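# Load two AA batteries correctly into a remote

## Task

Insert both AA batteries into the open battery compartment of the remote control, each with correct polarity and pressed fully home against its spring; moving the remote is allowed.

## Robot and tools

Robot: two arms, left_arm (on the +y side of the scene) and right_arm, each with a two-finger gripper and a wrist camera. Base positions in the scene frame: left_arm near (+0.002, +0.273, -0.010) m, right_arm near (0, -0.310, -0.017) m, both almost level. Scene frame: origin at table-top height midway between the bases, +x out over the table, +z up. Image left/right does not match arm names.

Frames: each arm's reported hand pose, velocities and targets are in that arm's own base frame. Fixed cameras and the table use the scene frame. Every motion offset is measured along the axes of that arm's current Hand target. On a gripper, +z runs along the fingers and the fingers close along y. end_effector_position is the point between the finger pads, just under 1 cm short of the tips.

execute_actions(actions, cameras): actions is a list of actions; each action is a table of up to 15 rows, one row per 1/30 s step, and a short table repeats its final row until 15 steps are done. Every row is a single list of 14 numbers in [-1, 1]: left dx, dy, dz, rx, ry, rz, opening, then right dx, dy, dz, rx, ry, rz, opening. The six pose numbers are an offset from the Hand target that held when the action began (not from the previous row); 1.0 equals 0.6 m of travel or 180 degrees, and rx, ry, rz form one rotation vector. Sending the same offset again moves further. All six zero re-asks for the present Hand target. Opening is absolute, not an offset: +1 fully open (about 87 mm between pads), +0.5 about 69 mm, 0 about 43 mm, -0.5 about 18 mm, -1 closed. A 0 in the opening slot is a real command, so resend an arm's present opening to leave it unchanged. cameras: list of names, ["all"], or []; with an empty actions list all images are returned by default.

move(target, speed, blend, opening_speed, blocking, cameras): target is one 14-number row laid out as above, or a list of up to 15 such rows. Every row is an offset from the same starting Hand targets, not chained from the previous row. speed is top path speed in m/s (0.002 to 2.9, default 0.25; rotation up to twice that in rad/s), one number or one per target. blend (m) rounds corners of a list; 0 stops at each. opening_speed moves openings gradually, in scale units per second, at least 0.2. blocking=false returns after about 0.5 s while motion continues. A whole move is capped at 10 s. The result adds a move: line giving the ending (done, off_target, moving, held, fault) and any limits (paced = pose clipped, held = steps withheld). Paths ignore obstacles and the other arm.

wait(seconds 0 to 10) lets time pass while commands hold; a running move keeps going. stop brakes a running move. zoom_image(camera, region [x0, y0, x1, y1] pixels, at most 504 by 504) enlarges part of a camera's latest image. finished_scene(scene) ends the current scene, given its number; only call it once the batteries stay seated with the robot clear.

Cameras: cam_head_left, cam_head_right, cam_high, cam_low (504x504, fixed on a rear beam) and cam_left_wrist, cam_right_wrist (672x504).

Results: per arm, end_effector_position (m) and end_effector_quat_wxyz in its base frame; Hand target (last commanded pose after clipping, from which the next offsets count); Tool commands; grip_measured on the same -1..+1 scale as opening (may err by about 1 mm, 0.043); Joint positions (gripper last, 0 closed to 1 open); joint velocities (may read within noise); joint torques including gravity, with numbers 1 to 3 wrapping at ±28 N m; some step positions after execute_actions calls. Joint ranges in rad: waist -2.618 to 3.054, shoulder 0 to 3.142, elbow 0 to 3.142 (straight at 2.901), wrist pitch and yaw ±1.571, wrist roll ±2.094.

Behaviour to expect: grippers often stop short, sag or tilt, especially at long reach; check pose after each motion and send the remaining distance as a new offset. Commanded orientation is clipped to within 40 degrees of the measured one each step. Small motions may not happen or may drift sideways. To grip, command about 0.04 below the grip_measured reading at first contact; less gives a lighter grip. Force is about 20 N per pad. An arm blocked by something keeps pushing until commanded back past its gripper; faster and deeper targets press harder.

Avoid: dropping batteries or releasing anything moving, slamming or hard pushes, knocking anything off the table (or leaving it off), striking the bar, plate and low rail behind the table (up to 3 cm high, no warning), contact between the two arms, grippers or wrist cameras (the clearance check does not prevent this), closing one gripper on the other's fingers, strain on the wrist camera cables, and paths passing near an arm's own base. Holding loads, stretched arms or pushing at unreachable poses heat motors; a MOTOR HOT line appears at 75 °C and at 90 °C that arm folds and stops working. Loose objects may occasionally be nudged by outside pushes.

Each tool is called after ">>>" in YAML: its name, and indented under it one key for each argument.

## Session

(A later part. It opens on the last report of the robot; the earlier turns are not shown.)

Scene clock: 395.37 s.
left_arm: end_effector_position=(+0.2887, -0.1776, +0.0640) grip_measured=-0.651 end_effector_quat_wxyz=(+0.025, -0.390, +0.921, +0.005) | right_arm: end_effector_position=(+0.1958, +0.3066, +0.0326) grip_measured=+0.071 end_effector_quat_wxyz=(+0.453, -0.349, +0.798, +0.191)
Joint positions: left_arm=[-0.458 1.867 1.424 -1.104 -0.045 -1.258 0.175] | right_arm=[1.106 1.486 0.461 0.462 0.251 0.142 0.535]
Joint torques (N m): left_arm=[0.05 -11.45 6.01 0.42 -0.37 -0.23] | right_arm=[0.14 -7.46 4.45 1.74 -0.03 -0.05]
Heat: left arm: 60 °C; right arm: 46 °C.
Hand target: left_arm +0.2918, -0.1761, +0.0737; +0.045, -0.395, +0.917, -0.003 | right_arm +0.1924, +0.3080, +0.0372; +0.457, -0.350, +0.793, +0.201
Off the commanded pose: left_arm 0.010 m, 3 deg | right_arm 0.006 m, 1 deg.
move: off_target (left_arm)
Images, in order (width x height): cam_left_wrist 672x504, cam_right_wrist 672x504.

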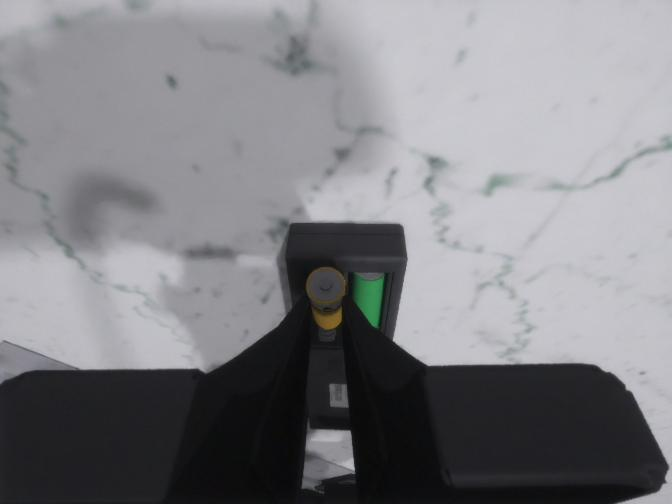

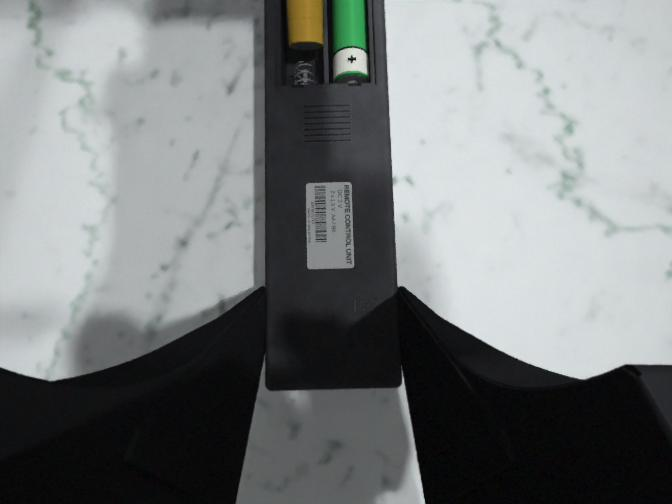

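>>> move:
  target: [0,0.001,0.008,0,0,0,-0.76,0,0,0,0,0,0,0.0]
  speed: 0.03
  cameras: ["cam_left_wrist","cam_right_wrist"]

>>> zoom_image:
  camera: "cam_left_wrist"
  region: [260, 160, 430, 390]

>>> zoom_image:
  camera: "cam_right_wrist"
  region: [240, 0, 420, 135]

Scene clock: 397.57 s.
left_arm: end_effector_position=(+0.2880, -0.1771, +0.0619) grip_measured=-0.651 end_effector_quat_wxyz=(+0.026, -0.390, +0.921, +0.005) | right_arm: end_effector_position=(+0.1958, +0.3066, +0.0326) grip_measured=+0.071 end_effector_quat_wxyz=(+0.453, -0.349, +0.798, +0.191)
Joint positions: left_arm=[-0.458 1.864 1.412 -1.093 -0.046 -1.258 0.175] | right_arm=[1.106 1.486 0.461 0.462 0.251 0.142 0.535]
Joint torques (N m): left_arm=[-0.12 -10.93 5.6 0.5 -0.36 -0.24] | right_arm=[0.16 -7.45 4.44 1.75 -0.03 -0.04]
Heat: left arm: 60 °C; right arm: 46 °C.
Hand target: left_arm +0.2918, -0.1755, +0.0688; +0.045, -0.395, +0.917, -0.003 | right_arm +0.1924, +0.3080, +0.0372; +0.457, -0.350, +0.793, +0.201
Off the commanded pose: left_arm 0.008 m, 3 deg | right_arm 0.006 m, 1 deg.
move: off_target (left_arm)
Images, in order (width x height): cam_left_wrist 672x504, cam_right_wrist 672x504.

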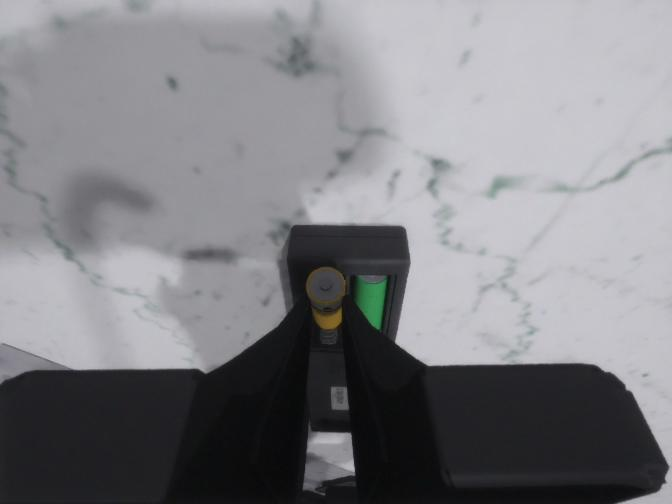

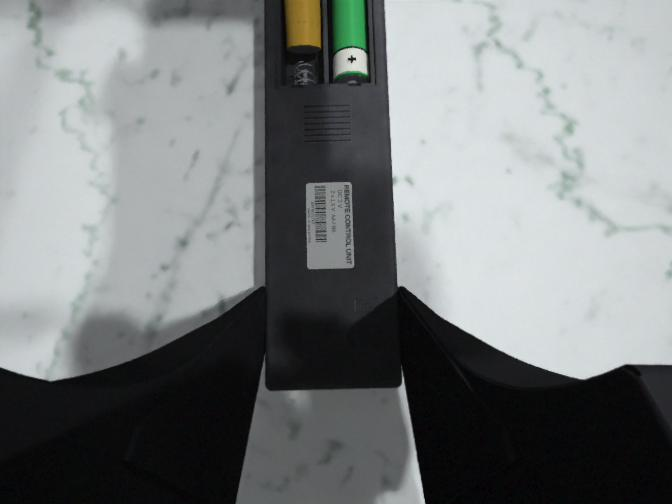

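Scaled by 2.191.

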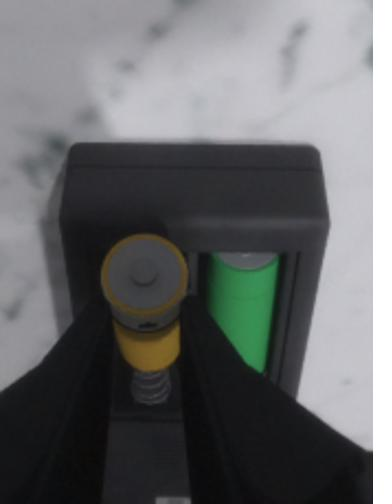

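Scaled by 2.800.

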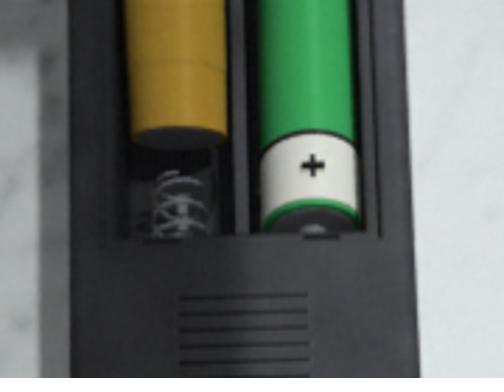

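>>> move:
  target: [0.0133,0.001,0.003,0,-0.022,0,-0.76,0,0,0,0,0,0,0.0]
  speed: 0.03
  cameras: ["cam_left_wrist","cam_right_wrist"]

>>> zoom_image:
  camera: "cam_left_wrist"
  region: [260, 160, 430, 390]

>>> zoom_image:
  camera: "cam_right_wrist"
  region: [240, 0, 420, 135]

Scene clock: 401.67 s.
left_arm: end_effector_position=(+0.2839, -0.1823, +0.0599) grip_measured=-0.651 end_effector_quat_wxyz=(+0.060, -0.389, +0.919, +0.017) | right_arm: end_effector_position=(+0.1958, +0.3066, +0.0326) grip_measured=+0.071 end_effector_quat_wxyz=(+0.453, -0.349, +0.798, +0.191)
Joint positions: left_arm=[-0.512 1.838 1.377 -1.064 -0.115 -1.31 0.174] | right_arm=[1.106 1.486 0.461 0.462 0.251 0.142 0.535]
Joint torques (N m): left_arm=[-0.18 -10.56 5.46 0.48 -0.42 -0.27] | right_arm=[0.16 -7.45 4.44 1.74 -0.03 -0.05]
Heat: left arm: 60 °C; right arm: 46 °C.
Hand target: left_arm +0.2860, -0.1808, +0.0664; +0.077, -0.395, +0.915, +0.011 | right_arm +0.1924, +0.3080, +0.0372; +0.457, -0.350, +0.793, +0.201
Off the commanded pose: left_arm 0.007 m, 2 deg | right_arm 0.006 m, 1 deg.
move: done
Images, in order (width x height): cam_left_wrist 672x504, cam_right_wrist 672x504.

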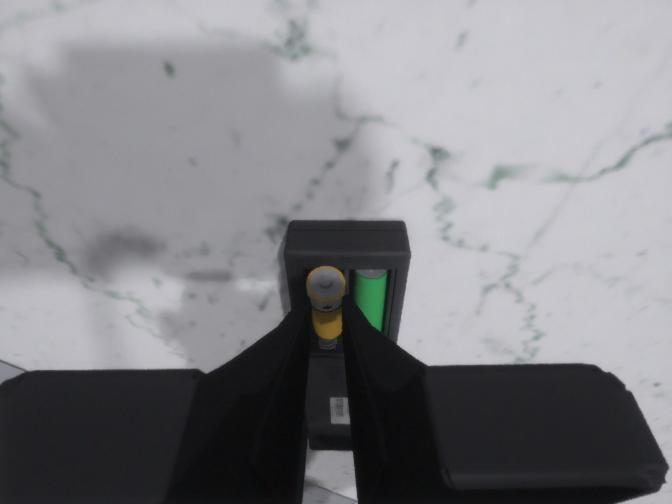

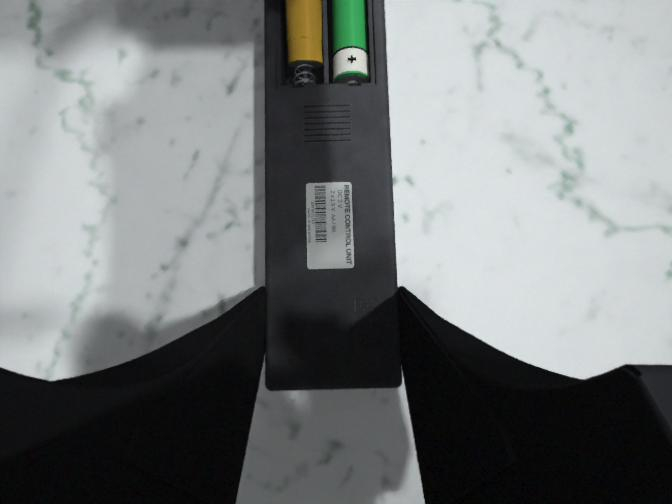

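Scaled by 2.191.

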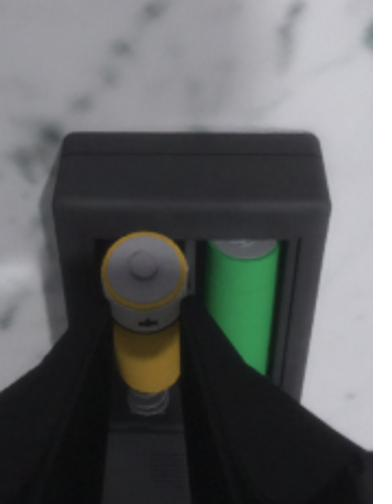

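Scaled by 2.800.

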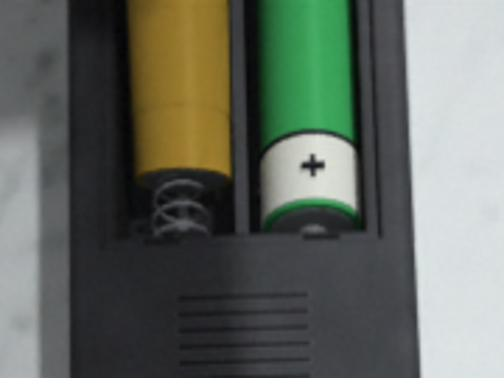

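>>> move:
  target: [0.0133,0.001,0.002,0,0,0,-0.76,0,0,0,0,0,0,0.0]
  speed: 0.03
  cameras: ["cam_left_wrist","cam_right_wrist"]

>>> zoom_image:
  camera: "cam_left_wrist"
  region: [260, 160, 430, 390]

>>> zoom_image:
  camera: "cam_right_wrist"
  region: [240, 0, 420, 135]

Scene clock: 403.43 s.
left_arm: end_effector_position=(+0.2818, -0.1845, +0.0594) grip_measured=-0.652 end_effector_quat_wxyz=(+0.070, -0.390, +0.918, +0.019) | right_arm: end_effector_position=(+0.1958, +0.3066, +0.0326) grip_measured=+0.071 end_effector_quat_wxyz=(+0.453, -0.349, +0.798, +0.191)
Joint positions: left_arm=[-0.53 1.827 1.364 -1.054 -0.135 -1.33 0.174] | right_arm=[1.106 1.486 0.461 0.462 0.251 0.142 0.535]
Joint torques (N m): left_arm=[-0.64 -10.02 5.26 0.43 -0.23 -0.31] | right_arm=[0.14 -7.45 4.45 1.75 -0.03 -0.05]
Heat: left arm: 59 °C; right arm: 46 °C.
Hand target: left_arm +0.2803, -0.1861, +0.0640; +0.077, -0.395, +0.915, +0.011 | right_arm +0.1924, +0.3080, +0.0372; +0.457, -0.350, +0.793, +0.201
Off the commanded pose: left_arm 0.005 m, 1 deg | right_arm 0.006 m, 1 deg.
move: done
Images, in order (width x height): cam_left_wrist 672x504, cam_right_wrist 672x504.

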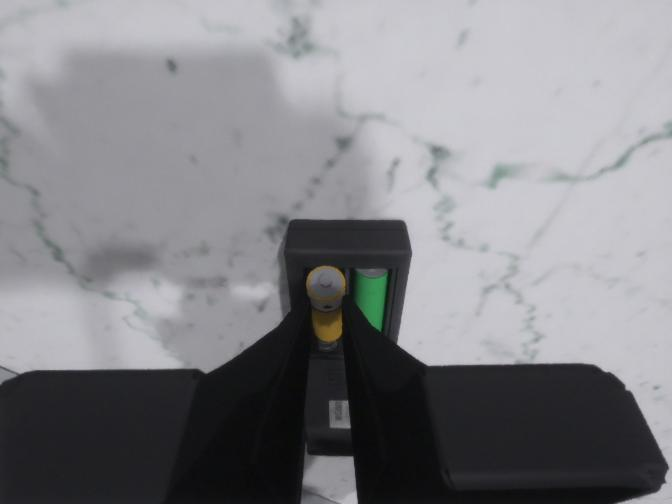

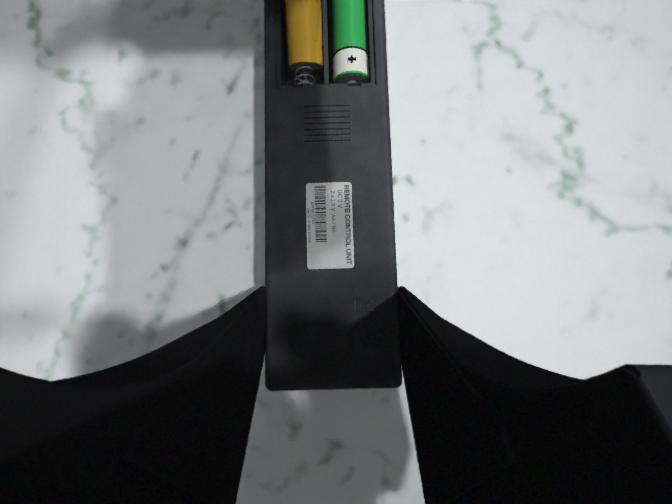

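Scaled by 2.191.

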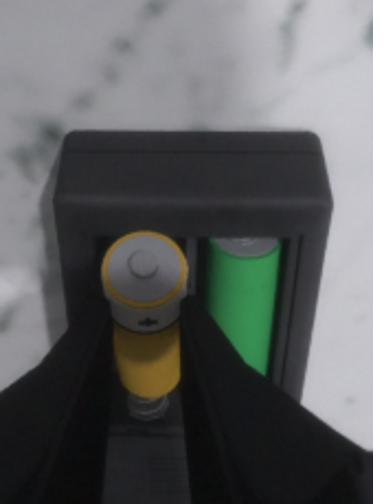

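Scaled by 2.800.

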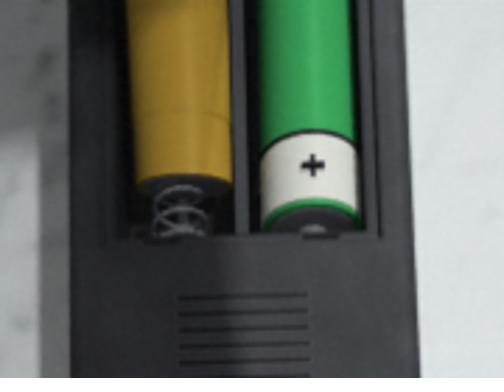

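>>> move:
  target: [0.0133,0.0005,0.001,0,0,0,-0.78,0,0,0,0,0,0,0.0]
  speed: 0.03
  cameras: ["cam_left_wrist","cam_right_wrist"]

>>> zoom_image:
  camera: "cam_left_wrist"
  region: [260, 160, 430, 390]

>>> zoom_image:
  camera: "cam_right_wrist"
  region: [240, 0, 420, 135]

Scene clock: 405.00 s.
left_arm: end_effector_position=(+0.2804, -0.1861, +0.0590) grip_measured=-0.652 end_effector_quat_wxyz=(+0.081, -0.392, +0.916, +0.023) | right_arm: end_effector_position=(+0.1958, +0.3066, +0.0326) grip_measured=+0.071 end_effector_quat_wxyz=(+0.453, -0.349, +0.798, +0.191)
Joint positions: left_arm=[-0.548 1.82 1.353 -1.047 -0.157 -1.352 0.174] | right_arm=[1.106 1.486 0.461 0.462 0.251 0.142 0.535]
Joint torques (N m): left_arm=[-0.79 -9.62 4.93 0.41 -0.04 -0.3] | right_arm=[0.16 -7.45 4.44 1.75 -0.03 -0.05]
Heat: left arm: 59 °C; right arm: 46 °C.
Hand target: left_arm +0.2748, -0.1915, +0.0621; +0.077, -0.395, +0.915, +0.011 | right_arm +0.1924, +0.3080, +0.0372; +0.457, -0.350, +0.793, +0.201
Off the commanded pose: left_arm 0.008 m, 1 deg | right_arm 0.006 m, 1 deg.
move: done
Images, in order (width x height): cam_left_wrist 672x504, cam_right_wrist 672x504.

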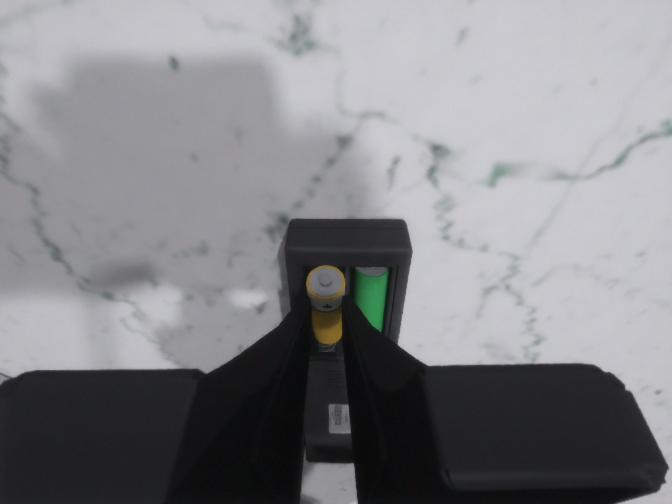

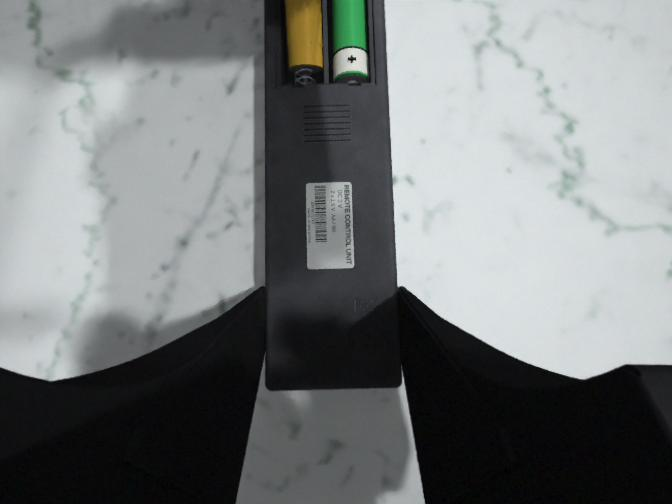

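Scaled by 2.191.

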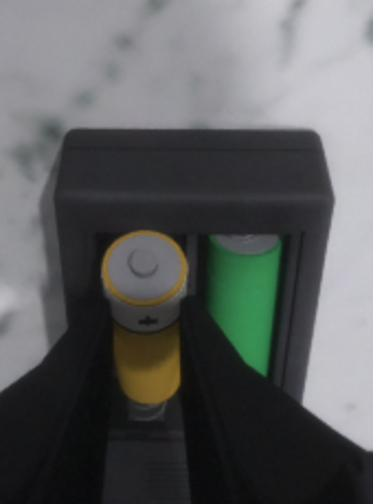

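Scaled by 2.800.

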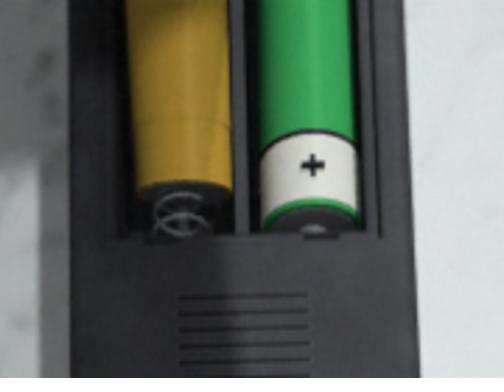

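>>> zoom_image:
  camera: "cam_left_wrist"
  region: [280, 200, 400, 320]

>>> zoom_image:
  camera: "cam_right_wrist"
  region: [270, 0, 390, 100]

Scaled by 4.200.

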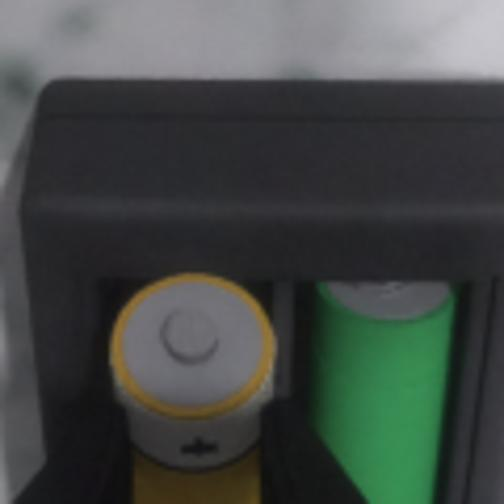

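Scaled by 4.200.

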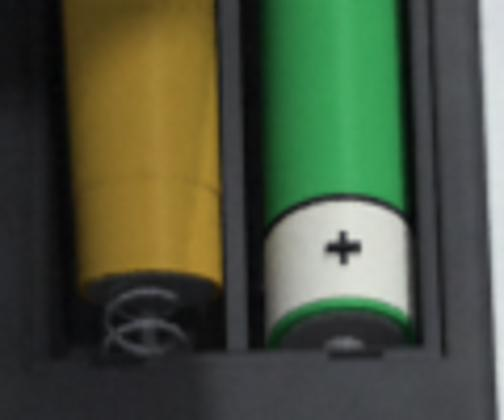

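>>> move:
  target: [0.0117,0.0005,0.001,0,0,0,-0.8,0,0,0,0,0,0,0.0]
  speed: 0.03
  cameras: ["cam_left_wrist","cam_right_wrist"]

>>> zoom_image:
  camera: "cam_left_wrist"
  region: [280, 200, 400, 320]

>>> zoom_image:
  camera: "cam_right_wrist"
  region: [270, 0, 390, 100]

Scene clock: 408.53 s.
left_arm: end_effector_position=(+0.2794, -0.1870, +0.0583) grip_measured=-0.653 end_effector_quat_wxyz=(+0.091, -0.393, +0.915, +0.026) | right_arm: end_effector_position=(+0.1958, +0.3066, +0.0326) grip_measured=+0.071 end_effector_quat_wxyz=(+0.453, -0.349, +0.798, +0.191)
Joint positions: left_arm=[-0.564 1.814 1.344 -1.041 -0.18 -1.371 0.173] | right_arm=[1.106 1.486 0.461 0.462 0.251 0.142 0.535]
Joint torques (N m): left_arm=[-1.17 -9.4 4.85 0.38 0.23 -0.31] | right_arm=[0.16 -7.45 4.44 1.75 -0.03 -0.05]
Heat: left arm: 58 °C; right arm: 46 °C.
Hand target: left_arm +0.2699, -0.1963, +0.0604; +0.077, -0.395, +0.915, +0.011 | right_arm +0.1924, +0.3081, +0.0372; +0.457, -0.350, +0.793, +0.201
Off the commanded pose: left_arm 0.013 m, 2 deg | right_arm 0.006 m, 1 deg.
move: off_target (left_arm)
Images, in order (width x height): cam_left_wrist 672x504, cam_right_wrist 672x504.

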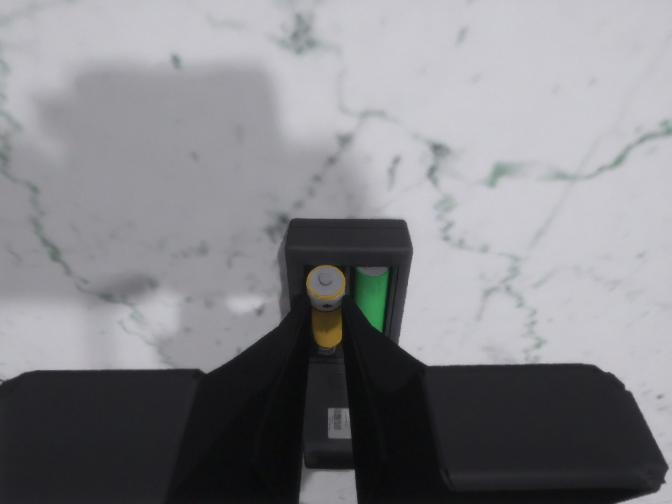

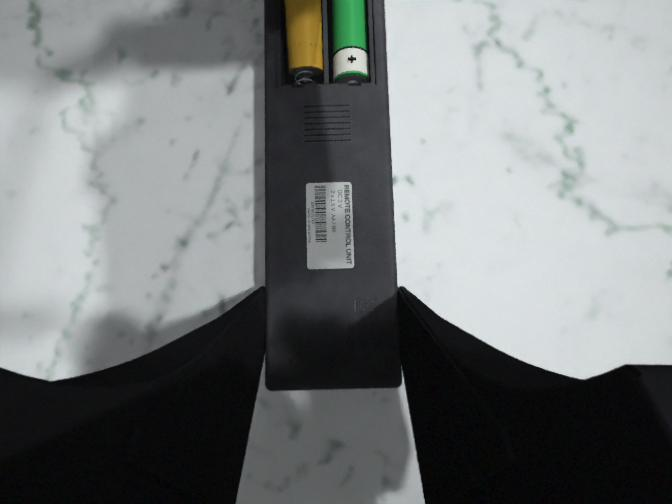

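Scaled by 4.200.

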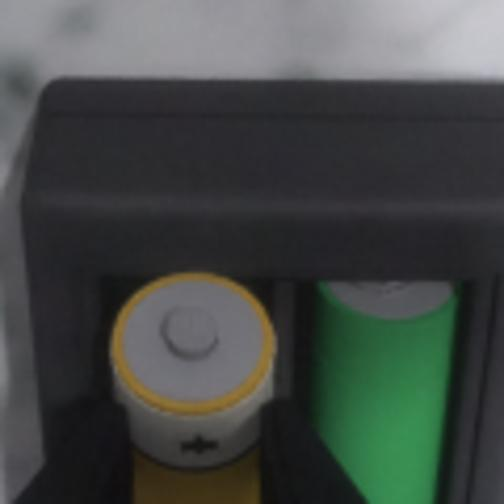

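Scaled by 4.200.

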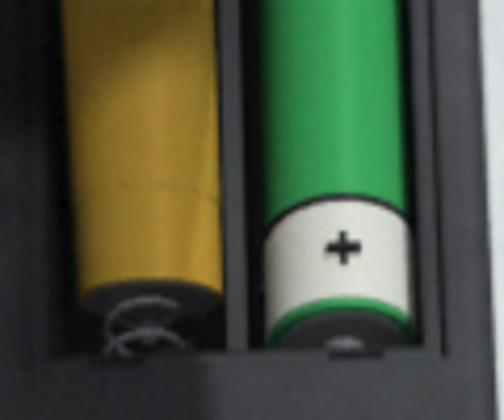

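>>> move:
  target: [0.0083,0.0005,0.005,0,0.011,0,-0.8,0,0,0,0,0,0,0.0]
  speed: 0.03
  cameras: ["cam_left_wrist","cam_right_wrist"]

>>> zoom_image:
  camera: "cam_left_wrist"
  region: [280, 200, 400, 320]

>>> zoom_image:
  camera: "cam_right_wrist"
  region: [270, 0, 390, 100]

Scene clock: 410.73 s.
left_arm: end_effector_position=(+0.2792, -0.1872, +0.0580) grip_measured=-0.653 end_effector_quat_wxyz=(+0.091, -0.393, +0.915, +0.025) | right_arm: end_effector_position=(+0.1958, +0.3066, +0.0326) grip_measured=+0.071 end_effector_quat_wxyz=(+0.453, -0.349, +0.798, +0.191)
Joint positions: left_arm=[-0.564 1.812 1.341 -1.038 -0.178 -1.371 0.173] | right_arm=[1.106 1.486 0.461 0.462 0.251 0.142 0.535]
Joint torques (N m): left_arm=[-0.79 -8.68 4.41 0.49 0.6 -0.26] | right_arm=[0.14 -7.45 4.44 1.75 -0.03 -0.05]
Heat: left arm: 58 °C; right arm: 46 °C.
Hand target: left_arm +0.2668, -0.1995, +0.0568; +0.061, -0.395, +0.916, +0.004 | right_arm +0.1924, +0.3081, +0.0372; +0.457, -0.350, +0.793, +0.201
Off the commanded pose: left_arm 0.018 m, 4 deg | right_arm 0.006 m, 1 deg.
move: off_target (left_arm)
Images, in order (width x height): cam_left_wrist 672x504, cam_right_wrist 672x504.

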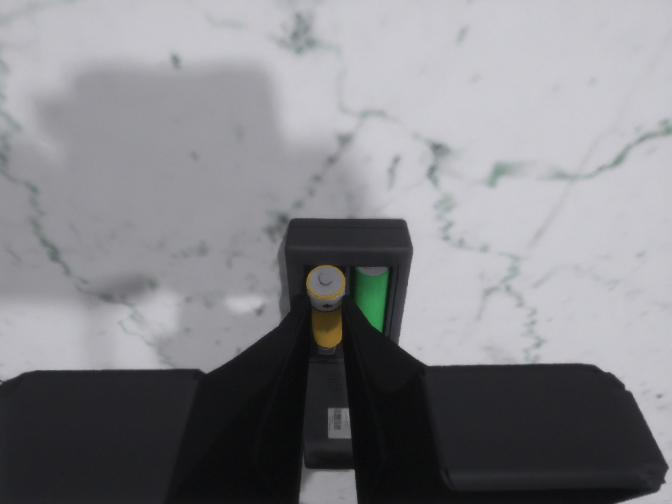

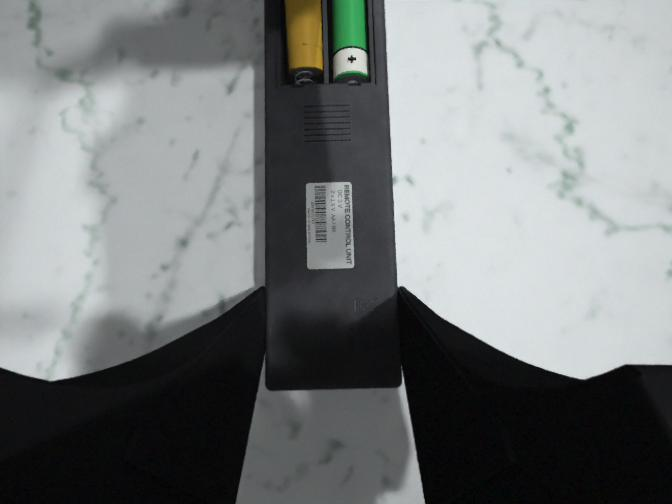

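Scaled by 4.200.

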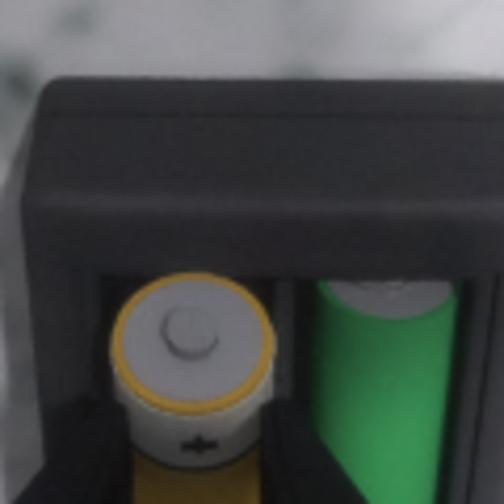

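Scaled by 4.200.

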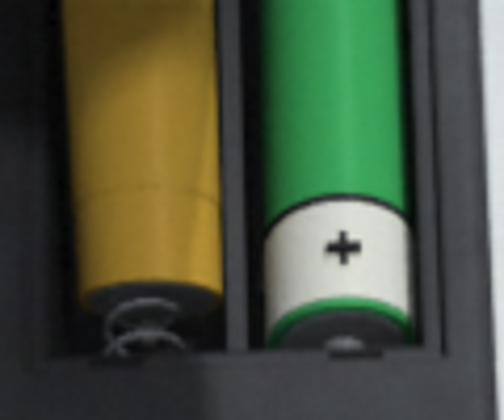

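>>> move:
  target: [0.005,0.0,0.0133,0,0.011,0,-0.82,0,0,0,0,0,0,0.0]
  speed: 0.03
  cameras: ["cam_left_wrist","cam_right_wrist"]

>>> zoom_image:
  camera: "cam_left_wrist"
  region: [280, 200, 400, 320]

>>> zoom_image:
  camera: "cam_right_wrist"
  region: [270, 0, 390, 100]

Scene clock: 413.67 s.
left_arm: end_effector_position=(+0.2779, -0.1888, +0.0546) grip_measured=-0.665 end_effector_quat_wxyz=(+0.081, -0.397, +0.914, +0.016) | right_arm: end_effector_position=(+0.1957, +0.3064, +0.0326) grip_measured=+0.071 end_effector_quat_wxyz=(+0.453, -0.349, +0.798, +0.191)
Joint positions: left_arm=[-0.556 1.809 1.321 -1.015 -0.152 -1.371 0.168] | right_arm=[1.106 1.485 0.461 0.461 0.251 0.142 0.535]
Joint torques (N m): left_arm=[-0.51 -7.19 4.57 0.55 0.67 -0.12] | right_arm=[0.14 -7.36 4.45 1.76 -0.03 -0.05]
Heat: left arm: 58 °C; right arm: 46 °C.
Hand target: left_arm +0.2656, -0.2013, +0.0485; +0.046, -0.395, +0.917, -0.003 | right_arm +0.1924, +0.3081, +0.0372; +0.457, -0.350, +0.793, +0.201
Off the commanded pose: left_arm 0.018 m, 5 deg | right_arm 0.006 m, 1 deg.
move: off_target (left_arm)
Images, in order (width x height): cam_left_wrist 672x504, cam_right_wrist 672x504.

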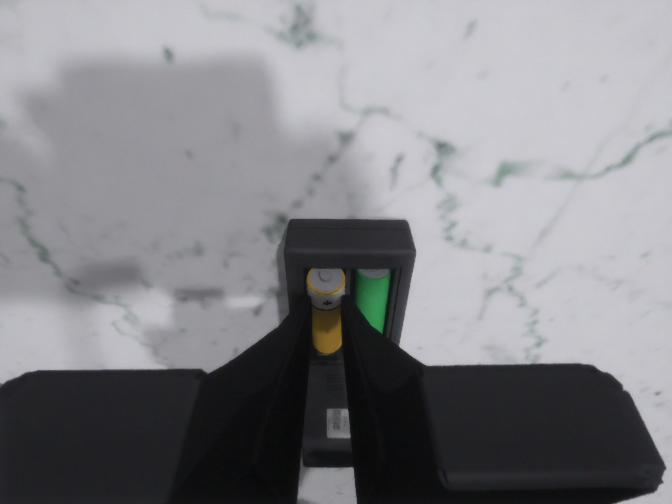

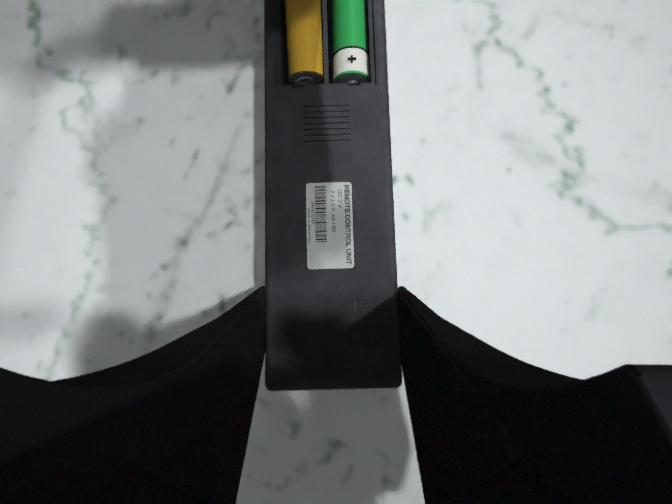

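Scaled by 4.200.

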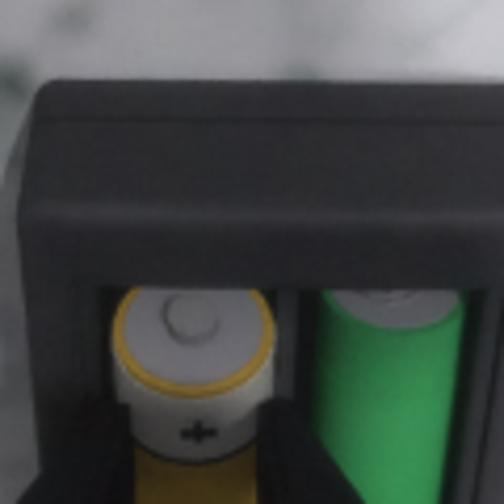

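Scaled by 4.200.

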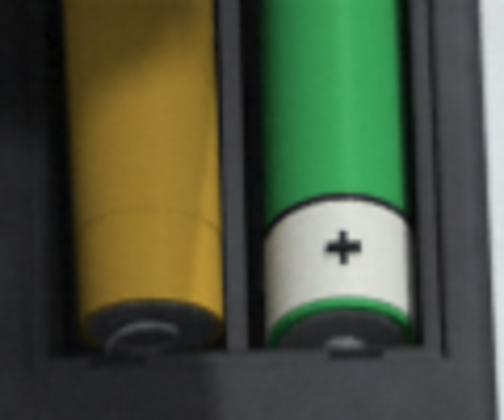

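>>> move:
  target: [0.0,0.0,0.01,0,0.011,0,-0.82,0,0,0,0,0,0,0.0]
  speed: 0.03
  cameras: ["cam_left_wrist","cam_right_wrist"]

>>> zoom_image:
  camera: "cam_left_wrist"
  region: [280, 200, 400, 320]

>>> zoom_image:
  camera: "cam_right_wrist"
  region: [270, 0, 390, 100]

Scene clock: 415.67 s.
left_arm: end_effector_position=(+0.2778, -0.1889, +0.0528) grip_measured=-0.674 end_effector_quat_wxyz=(+0.067, -0.401, +0.914, +0.005) | right_arm: end_effector_position=(+0.1957, +0.3063, +0.0325) grip_measured=+0.071 end_effector_quat_wxyz=(+0.452, -0.350, +0.798, +0.191)
Joint positions: left_arm=[-0.536 1.809 1.311 -1.003 -0.114 -1.359 0.163] | right_arm=[1.106 1.485 0.461 0.46 0.251 0.142 0.535]
Joint torques (N m): left_arm=[-0.53 -5.91 4.4 0.61 0.68 -0.1] | right_arm=[0.14 -7.36 4.44 1.76 -0.03 -0.05]
Heat: left arm: 57 °C; right arm: 46 °C.
Hand target: left_arm +0.2661, -0.2011, +0.0425; +0.030, -0.395, +0.918, -0.010 | right_arm +0.1924, +0.3080, +0.0371; +0.457, -0.350, +0.793, +0.201
Off the commanded pose: left_arm 0.020 m, 5 deg | right_arm 0.006 m, 1 deg.
move: off_target (left_arm)
Images, in order (width x height): cam_left_wrist 672x504, cam_right_wrist 672x504.

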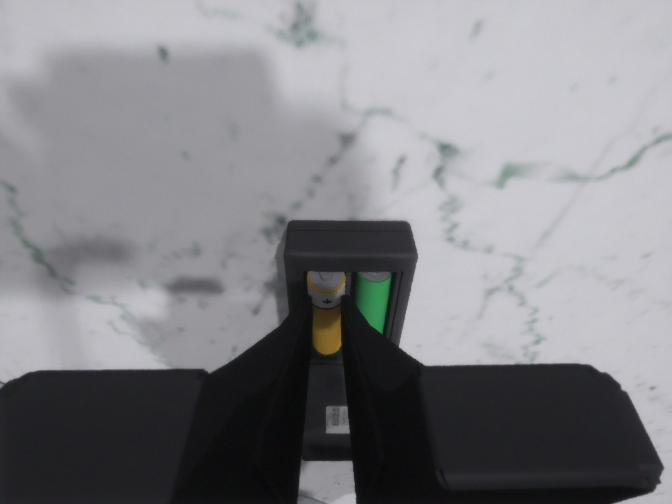

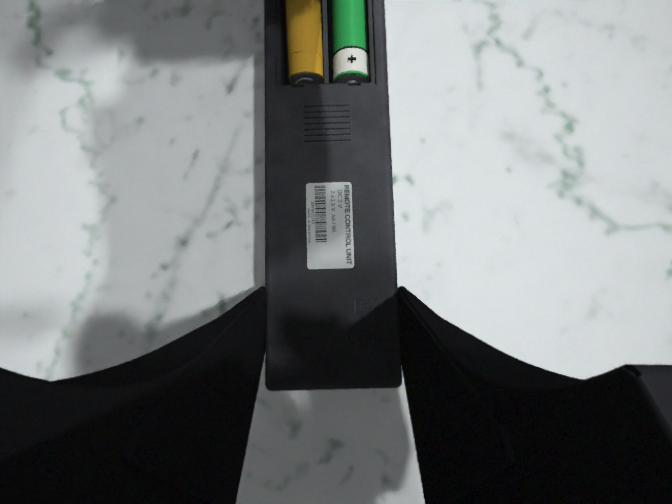

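Scaled by 4.200.

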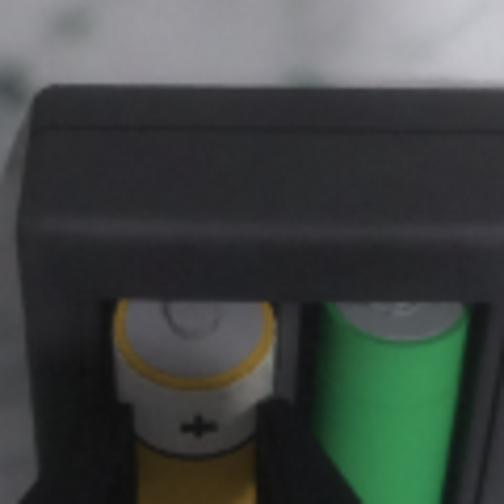

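Scaled by 4.200.

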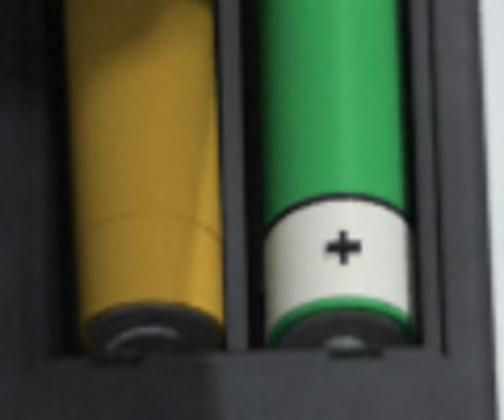

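>>> move:
  target: [-0.0276,-0.0008,-0.017,0,0,0,-0.78,0,0,0,0,0,0,0.0]
  speed: 0.03
  cameras: ["cam_left_wrist","cam_right_wrist"]

>>> zoom_image:
  camera: "cam_left_wrist"
  region: [280, 200, 400, 320]

>>> zoom_image:
  camera: "cam_right_wrist"
  region: [270, 0, 390, 100]

Scene clock: 417.97 s.
left_arm: end_effector_position=(+0.2787, -0.1872, +0.0532) grip_measured=-0.677 end_effector_quat_wxyz=(+0.043, -0.400, +0.916, -0.009) | right_arm: end_effector_position=(+0.1957, +0.3063, +0.0325) grip_measured=+0.071 end_effector_quat_wxyz=(+0.452, -0.350, +0.798, +0.191)
Joint positions: left_arm=[-0.501 1.815 1.315 -1.004 -0.057 -1.322 0.162] | right_arm=[1.106 1.485 0.461 0.46 0.251 0.142 0.535]
Joint torques (N m): left_arm=[0.34 -6.3 8.34 0.21 0.08 -0.01] | right_arm=[0.14 -7.36 4.45 1.76 -0.03 -0.04]
Heat: left arm: 56 °C; right arm: 46 °C.
Hand target: left_arm +0.2771, -0.1894, +0.0535; +0.030, -0.395, +0.918, -0.010 | right_arm +0.1924, +0.3080, +0.0371; +0.457, -0.350, +0.793, +0.201
Off the commanded pose: left_arm 0.003 m, 2 deg | right_arm 0.006 m, 1 deg.
move: done
Images, in order (width x height): cam_left_wrist 672x504, cam_right_wrist 672x504.

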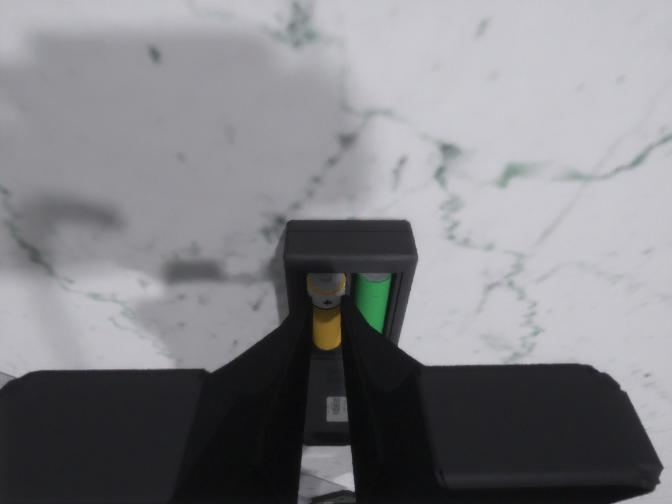

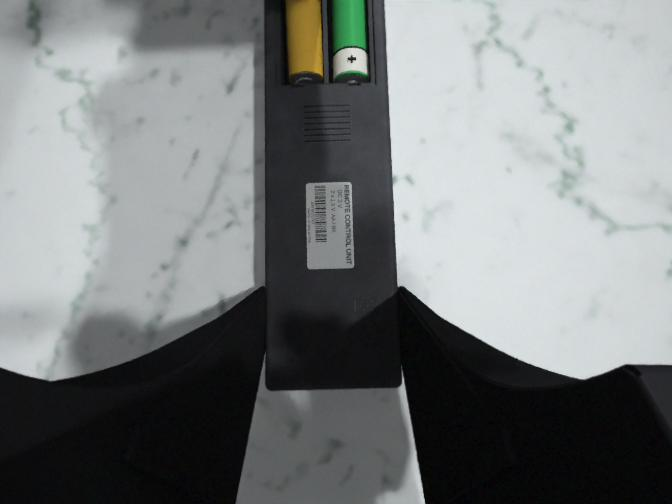

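Scaled by 4.200.

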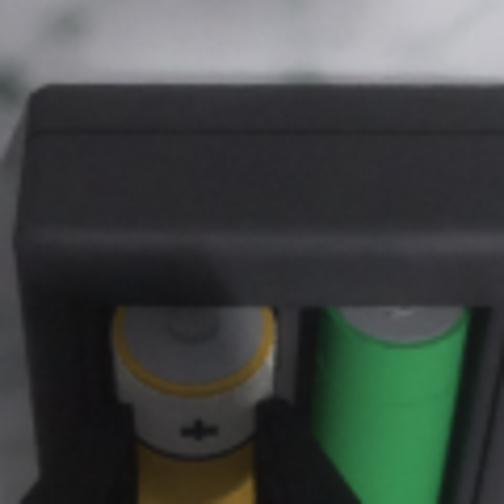

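Scaled by 4.200.

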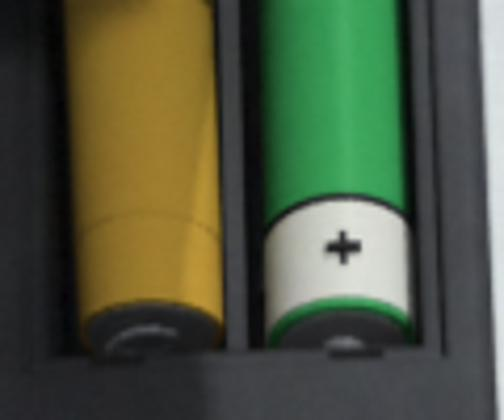

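>>> move:
  target: [-0.0083,0,0.0,0,0,0,-0.76,0,0,0,0,0,0,0.0]
  speed: 0.02
  cameras: ["cam_left_wrist","cam_right_wrist"]

>>> zoom_image:
  camera: "cam_left_wrist"
  region: [280, 200, 400, 320]

>>> zoom_image:
  camera: "cam_right_wrist"
  region: [270, 0, 390, 100]

Scene clock: 419.60 s.
left_arm: end_effector_position=(+0.2798, -0.1854, +0.0532) grip_measured=-0.678 end_effector_quat_wxyz=(+0.037, -0.399, +0.916, -0.011) | right_arm: end_effector_position=(+0.1957, +0.3063, +0.0325) grip_measured=+0.071 end_effector_quat_wxyz=(+0.452, -0.350, +0.798, +0.191)
Joint positions: left_arm=[-0.489 1.821 1.321 -1.008 -0.045 -1.309 0.161] | right_arm=[1.106 1.485 0.461 0.46 0.251 0.142 0.535]
Joint torques (N m): left_arm=[0.42 -6.45 8.35 0.2 0 0.02] | right_arm=[0.14 -7.36 4.45 1.76 -0.03 -0.05]
Heat: left arm: 56 °C; right arm: 47 °C.
Hand target: left_arm +0.2806, -0.1858, +0.0537; +0.030, -0.395, +0.918, -0.010 | right_arm +0.1924, +0.3080, +0.0371; +0.457, -0.350, +0.793, +0.201
Off the commanded pose: left_arm 0.001 m, 1 deg | right_arm 0.006 m, 1 deg.
move: done
Images, in order (width x height): cam_left_wrist 672x504, cam_right_wrist 672x504.

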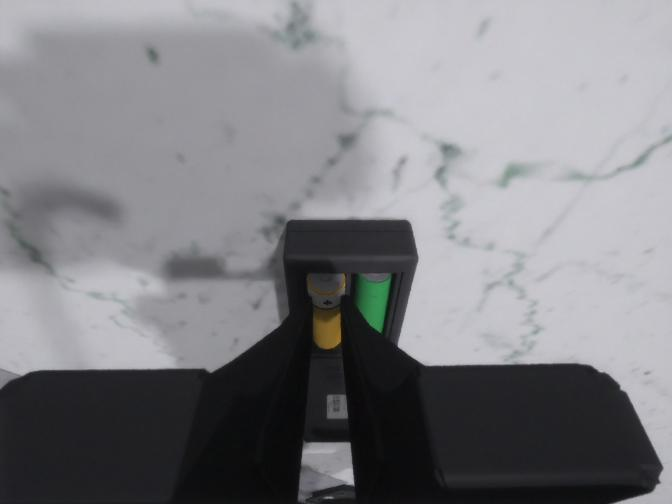

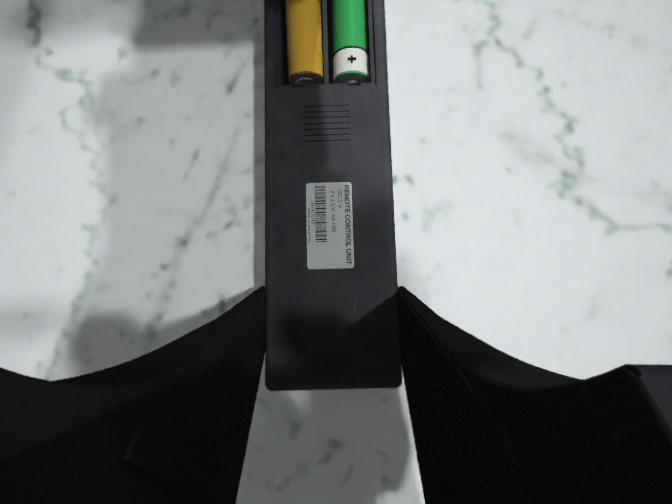

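Scaled by 4.200.

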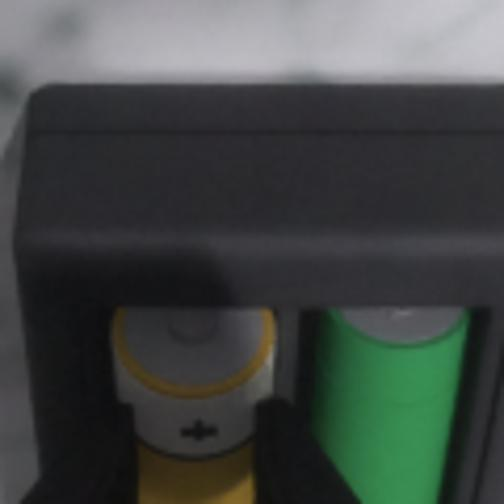

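Scaled by 4.200.

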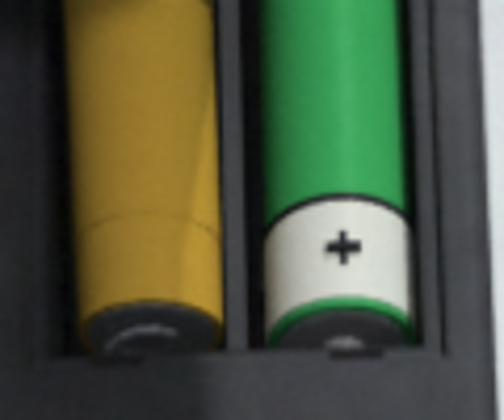

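>>> move:
  target: [-0.0083,0,0.0,0,0,0,-0.74,0,0,0,0,0,0,0.0]
  speed: 0.02
  cameras: ["cam_left_wrist","cam_right_wrist"]

>>> zoom_image:
  camera: "cam_left_wrist"
  region: [280, 200, 400, 320]

>>> zoom_image:
  camera: "cam_right_wrist"
  region: [270, 0, 390, 100]

Scene clock: 420.83 s.
left_arm: end_effector_position=(+0.2802, -0.1850, +0.0532) grip_measured=-0.679 end_effector_quat_wxyz=(+0.029, -0.398, +0.917, -0.014) | right_arm: end_effector_position=(+0.1957, +0.3063, +0.0325) grip_measured=+0.071 end_effector_quat_wxyz=(+0.452, -0.350, +0.798, +0.191)
Joint positions: left_arm=[-0.479 1.827 1.326 -1.012 -0.028 -1.297 0.161] | right_arm=[1.106 1.485 0.461 0.46 0.251 0.142 0.535]
Joint torques (N m): left_arm=[0.8 -6.68 8.43 0.28 -0.2 0.1] | right_arm=[0.16 -7.35 4.45 1.76 -0.03 -0.04]
Heat: left arm: 56 °C; right arm: 47 °C.
Hand target: left_arm +0.2840, -0.1822, +0.0540; +0.030, -0.395, +0.918, -0.010 | right_arm +0.1924, +0.3080, +0.0371; +0.457, -0.350, +0.793, +0.201
Off the commanded pose: left_arm 0.005 m, 1 deg | right_arm 0.006 m, 1 deg.
move: done
Images, in order (width x height): cam_left_wrist 672x504, cam_right_wrist 672x504.

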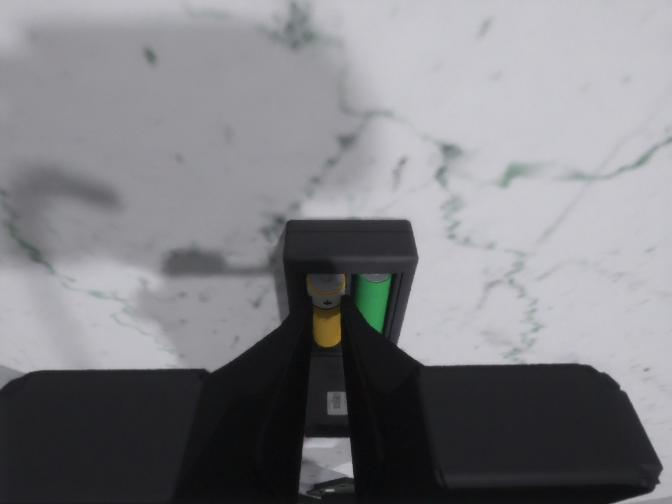

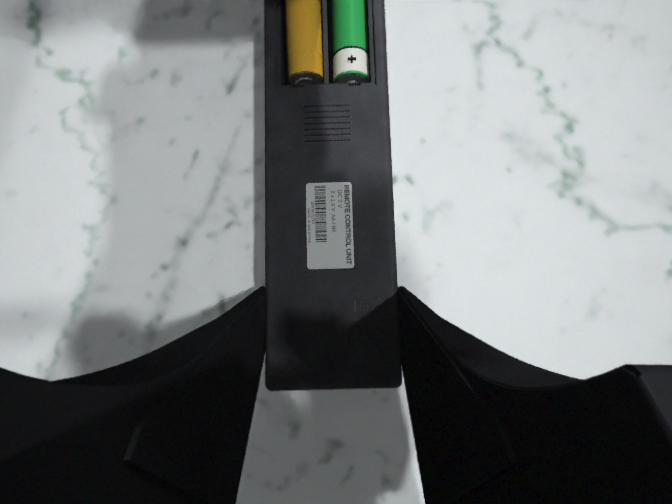

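Scaled by 4.200.

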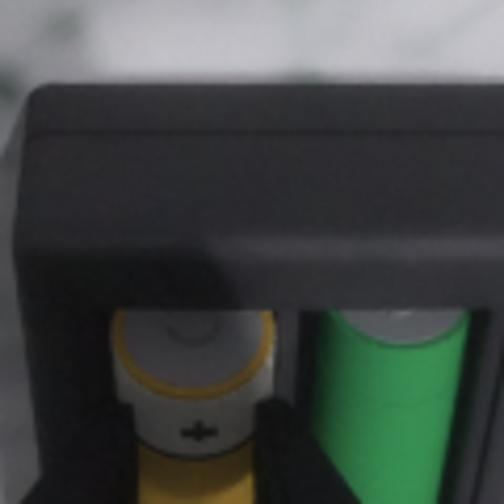

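Scaled by 4.200.

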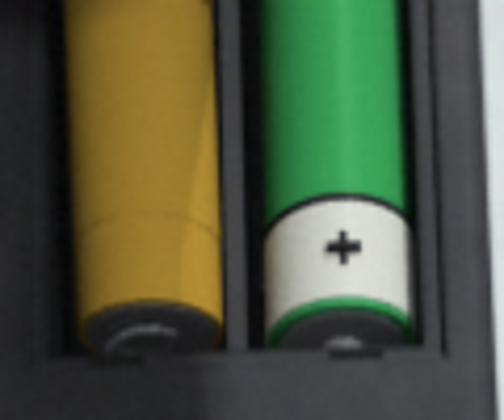

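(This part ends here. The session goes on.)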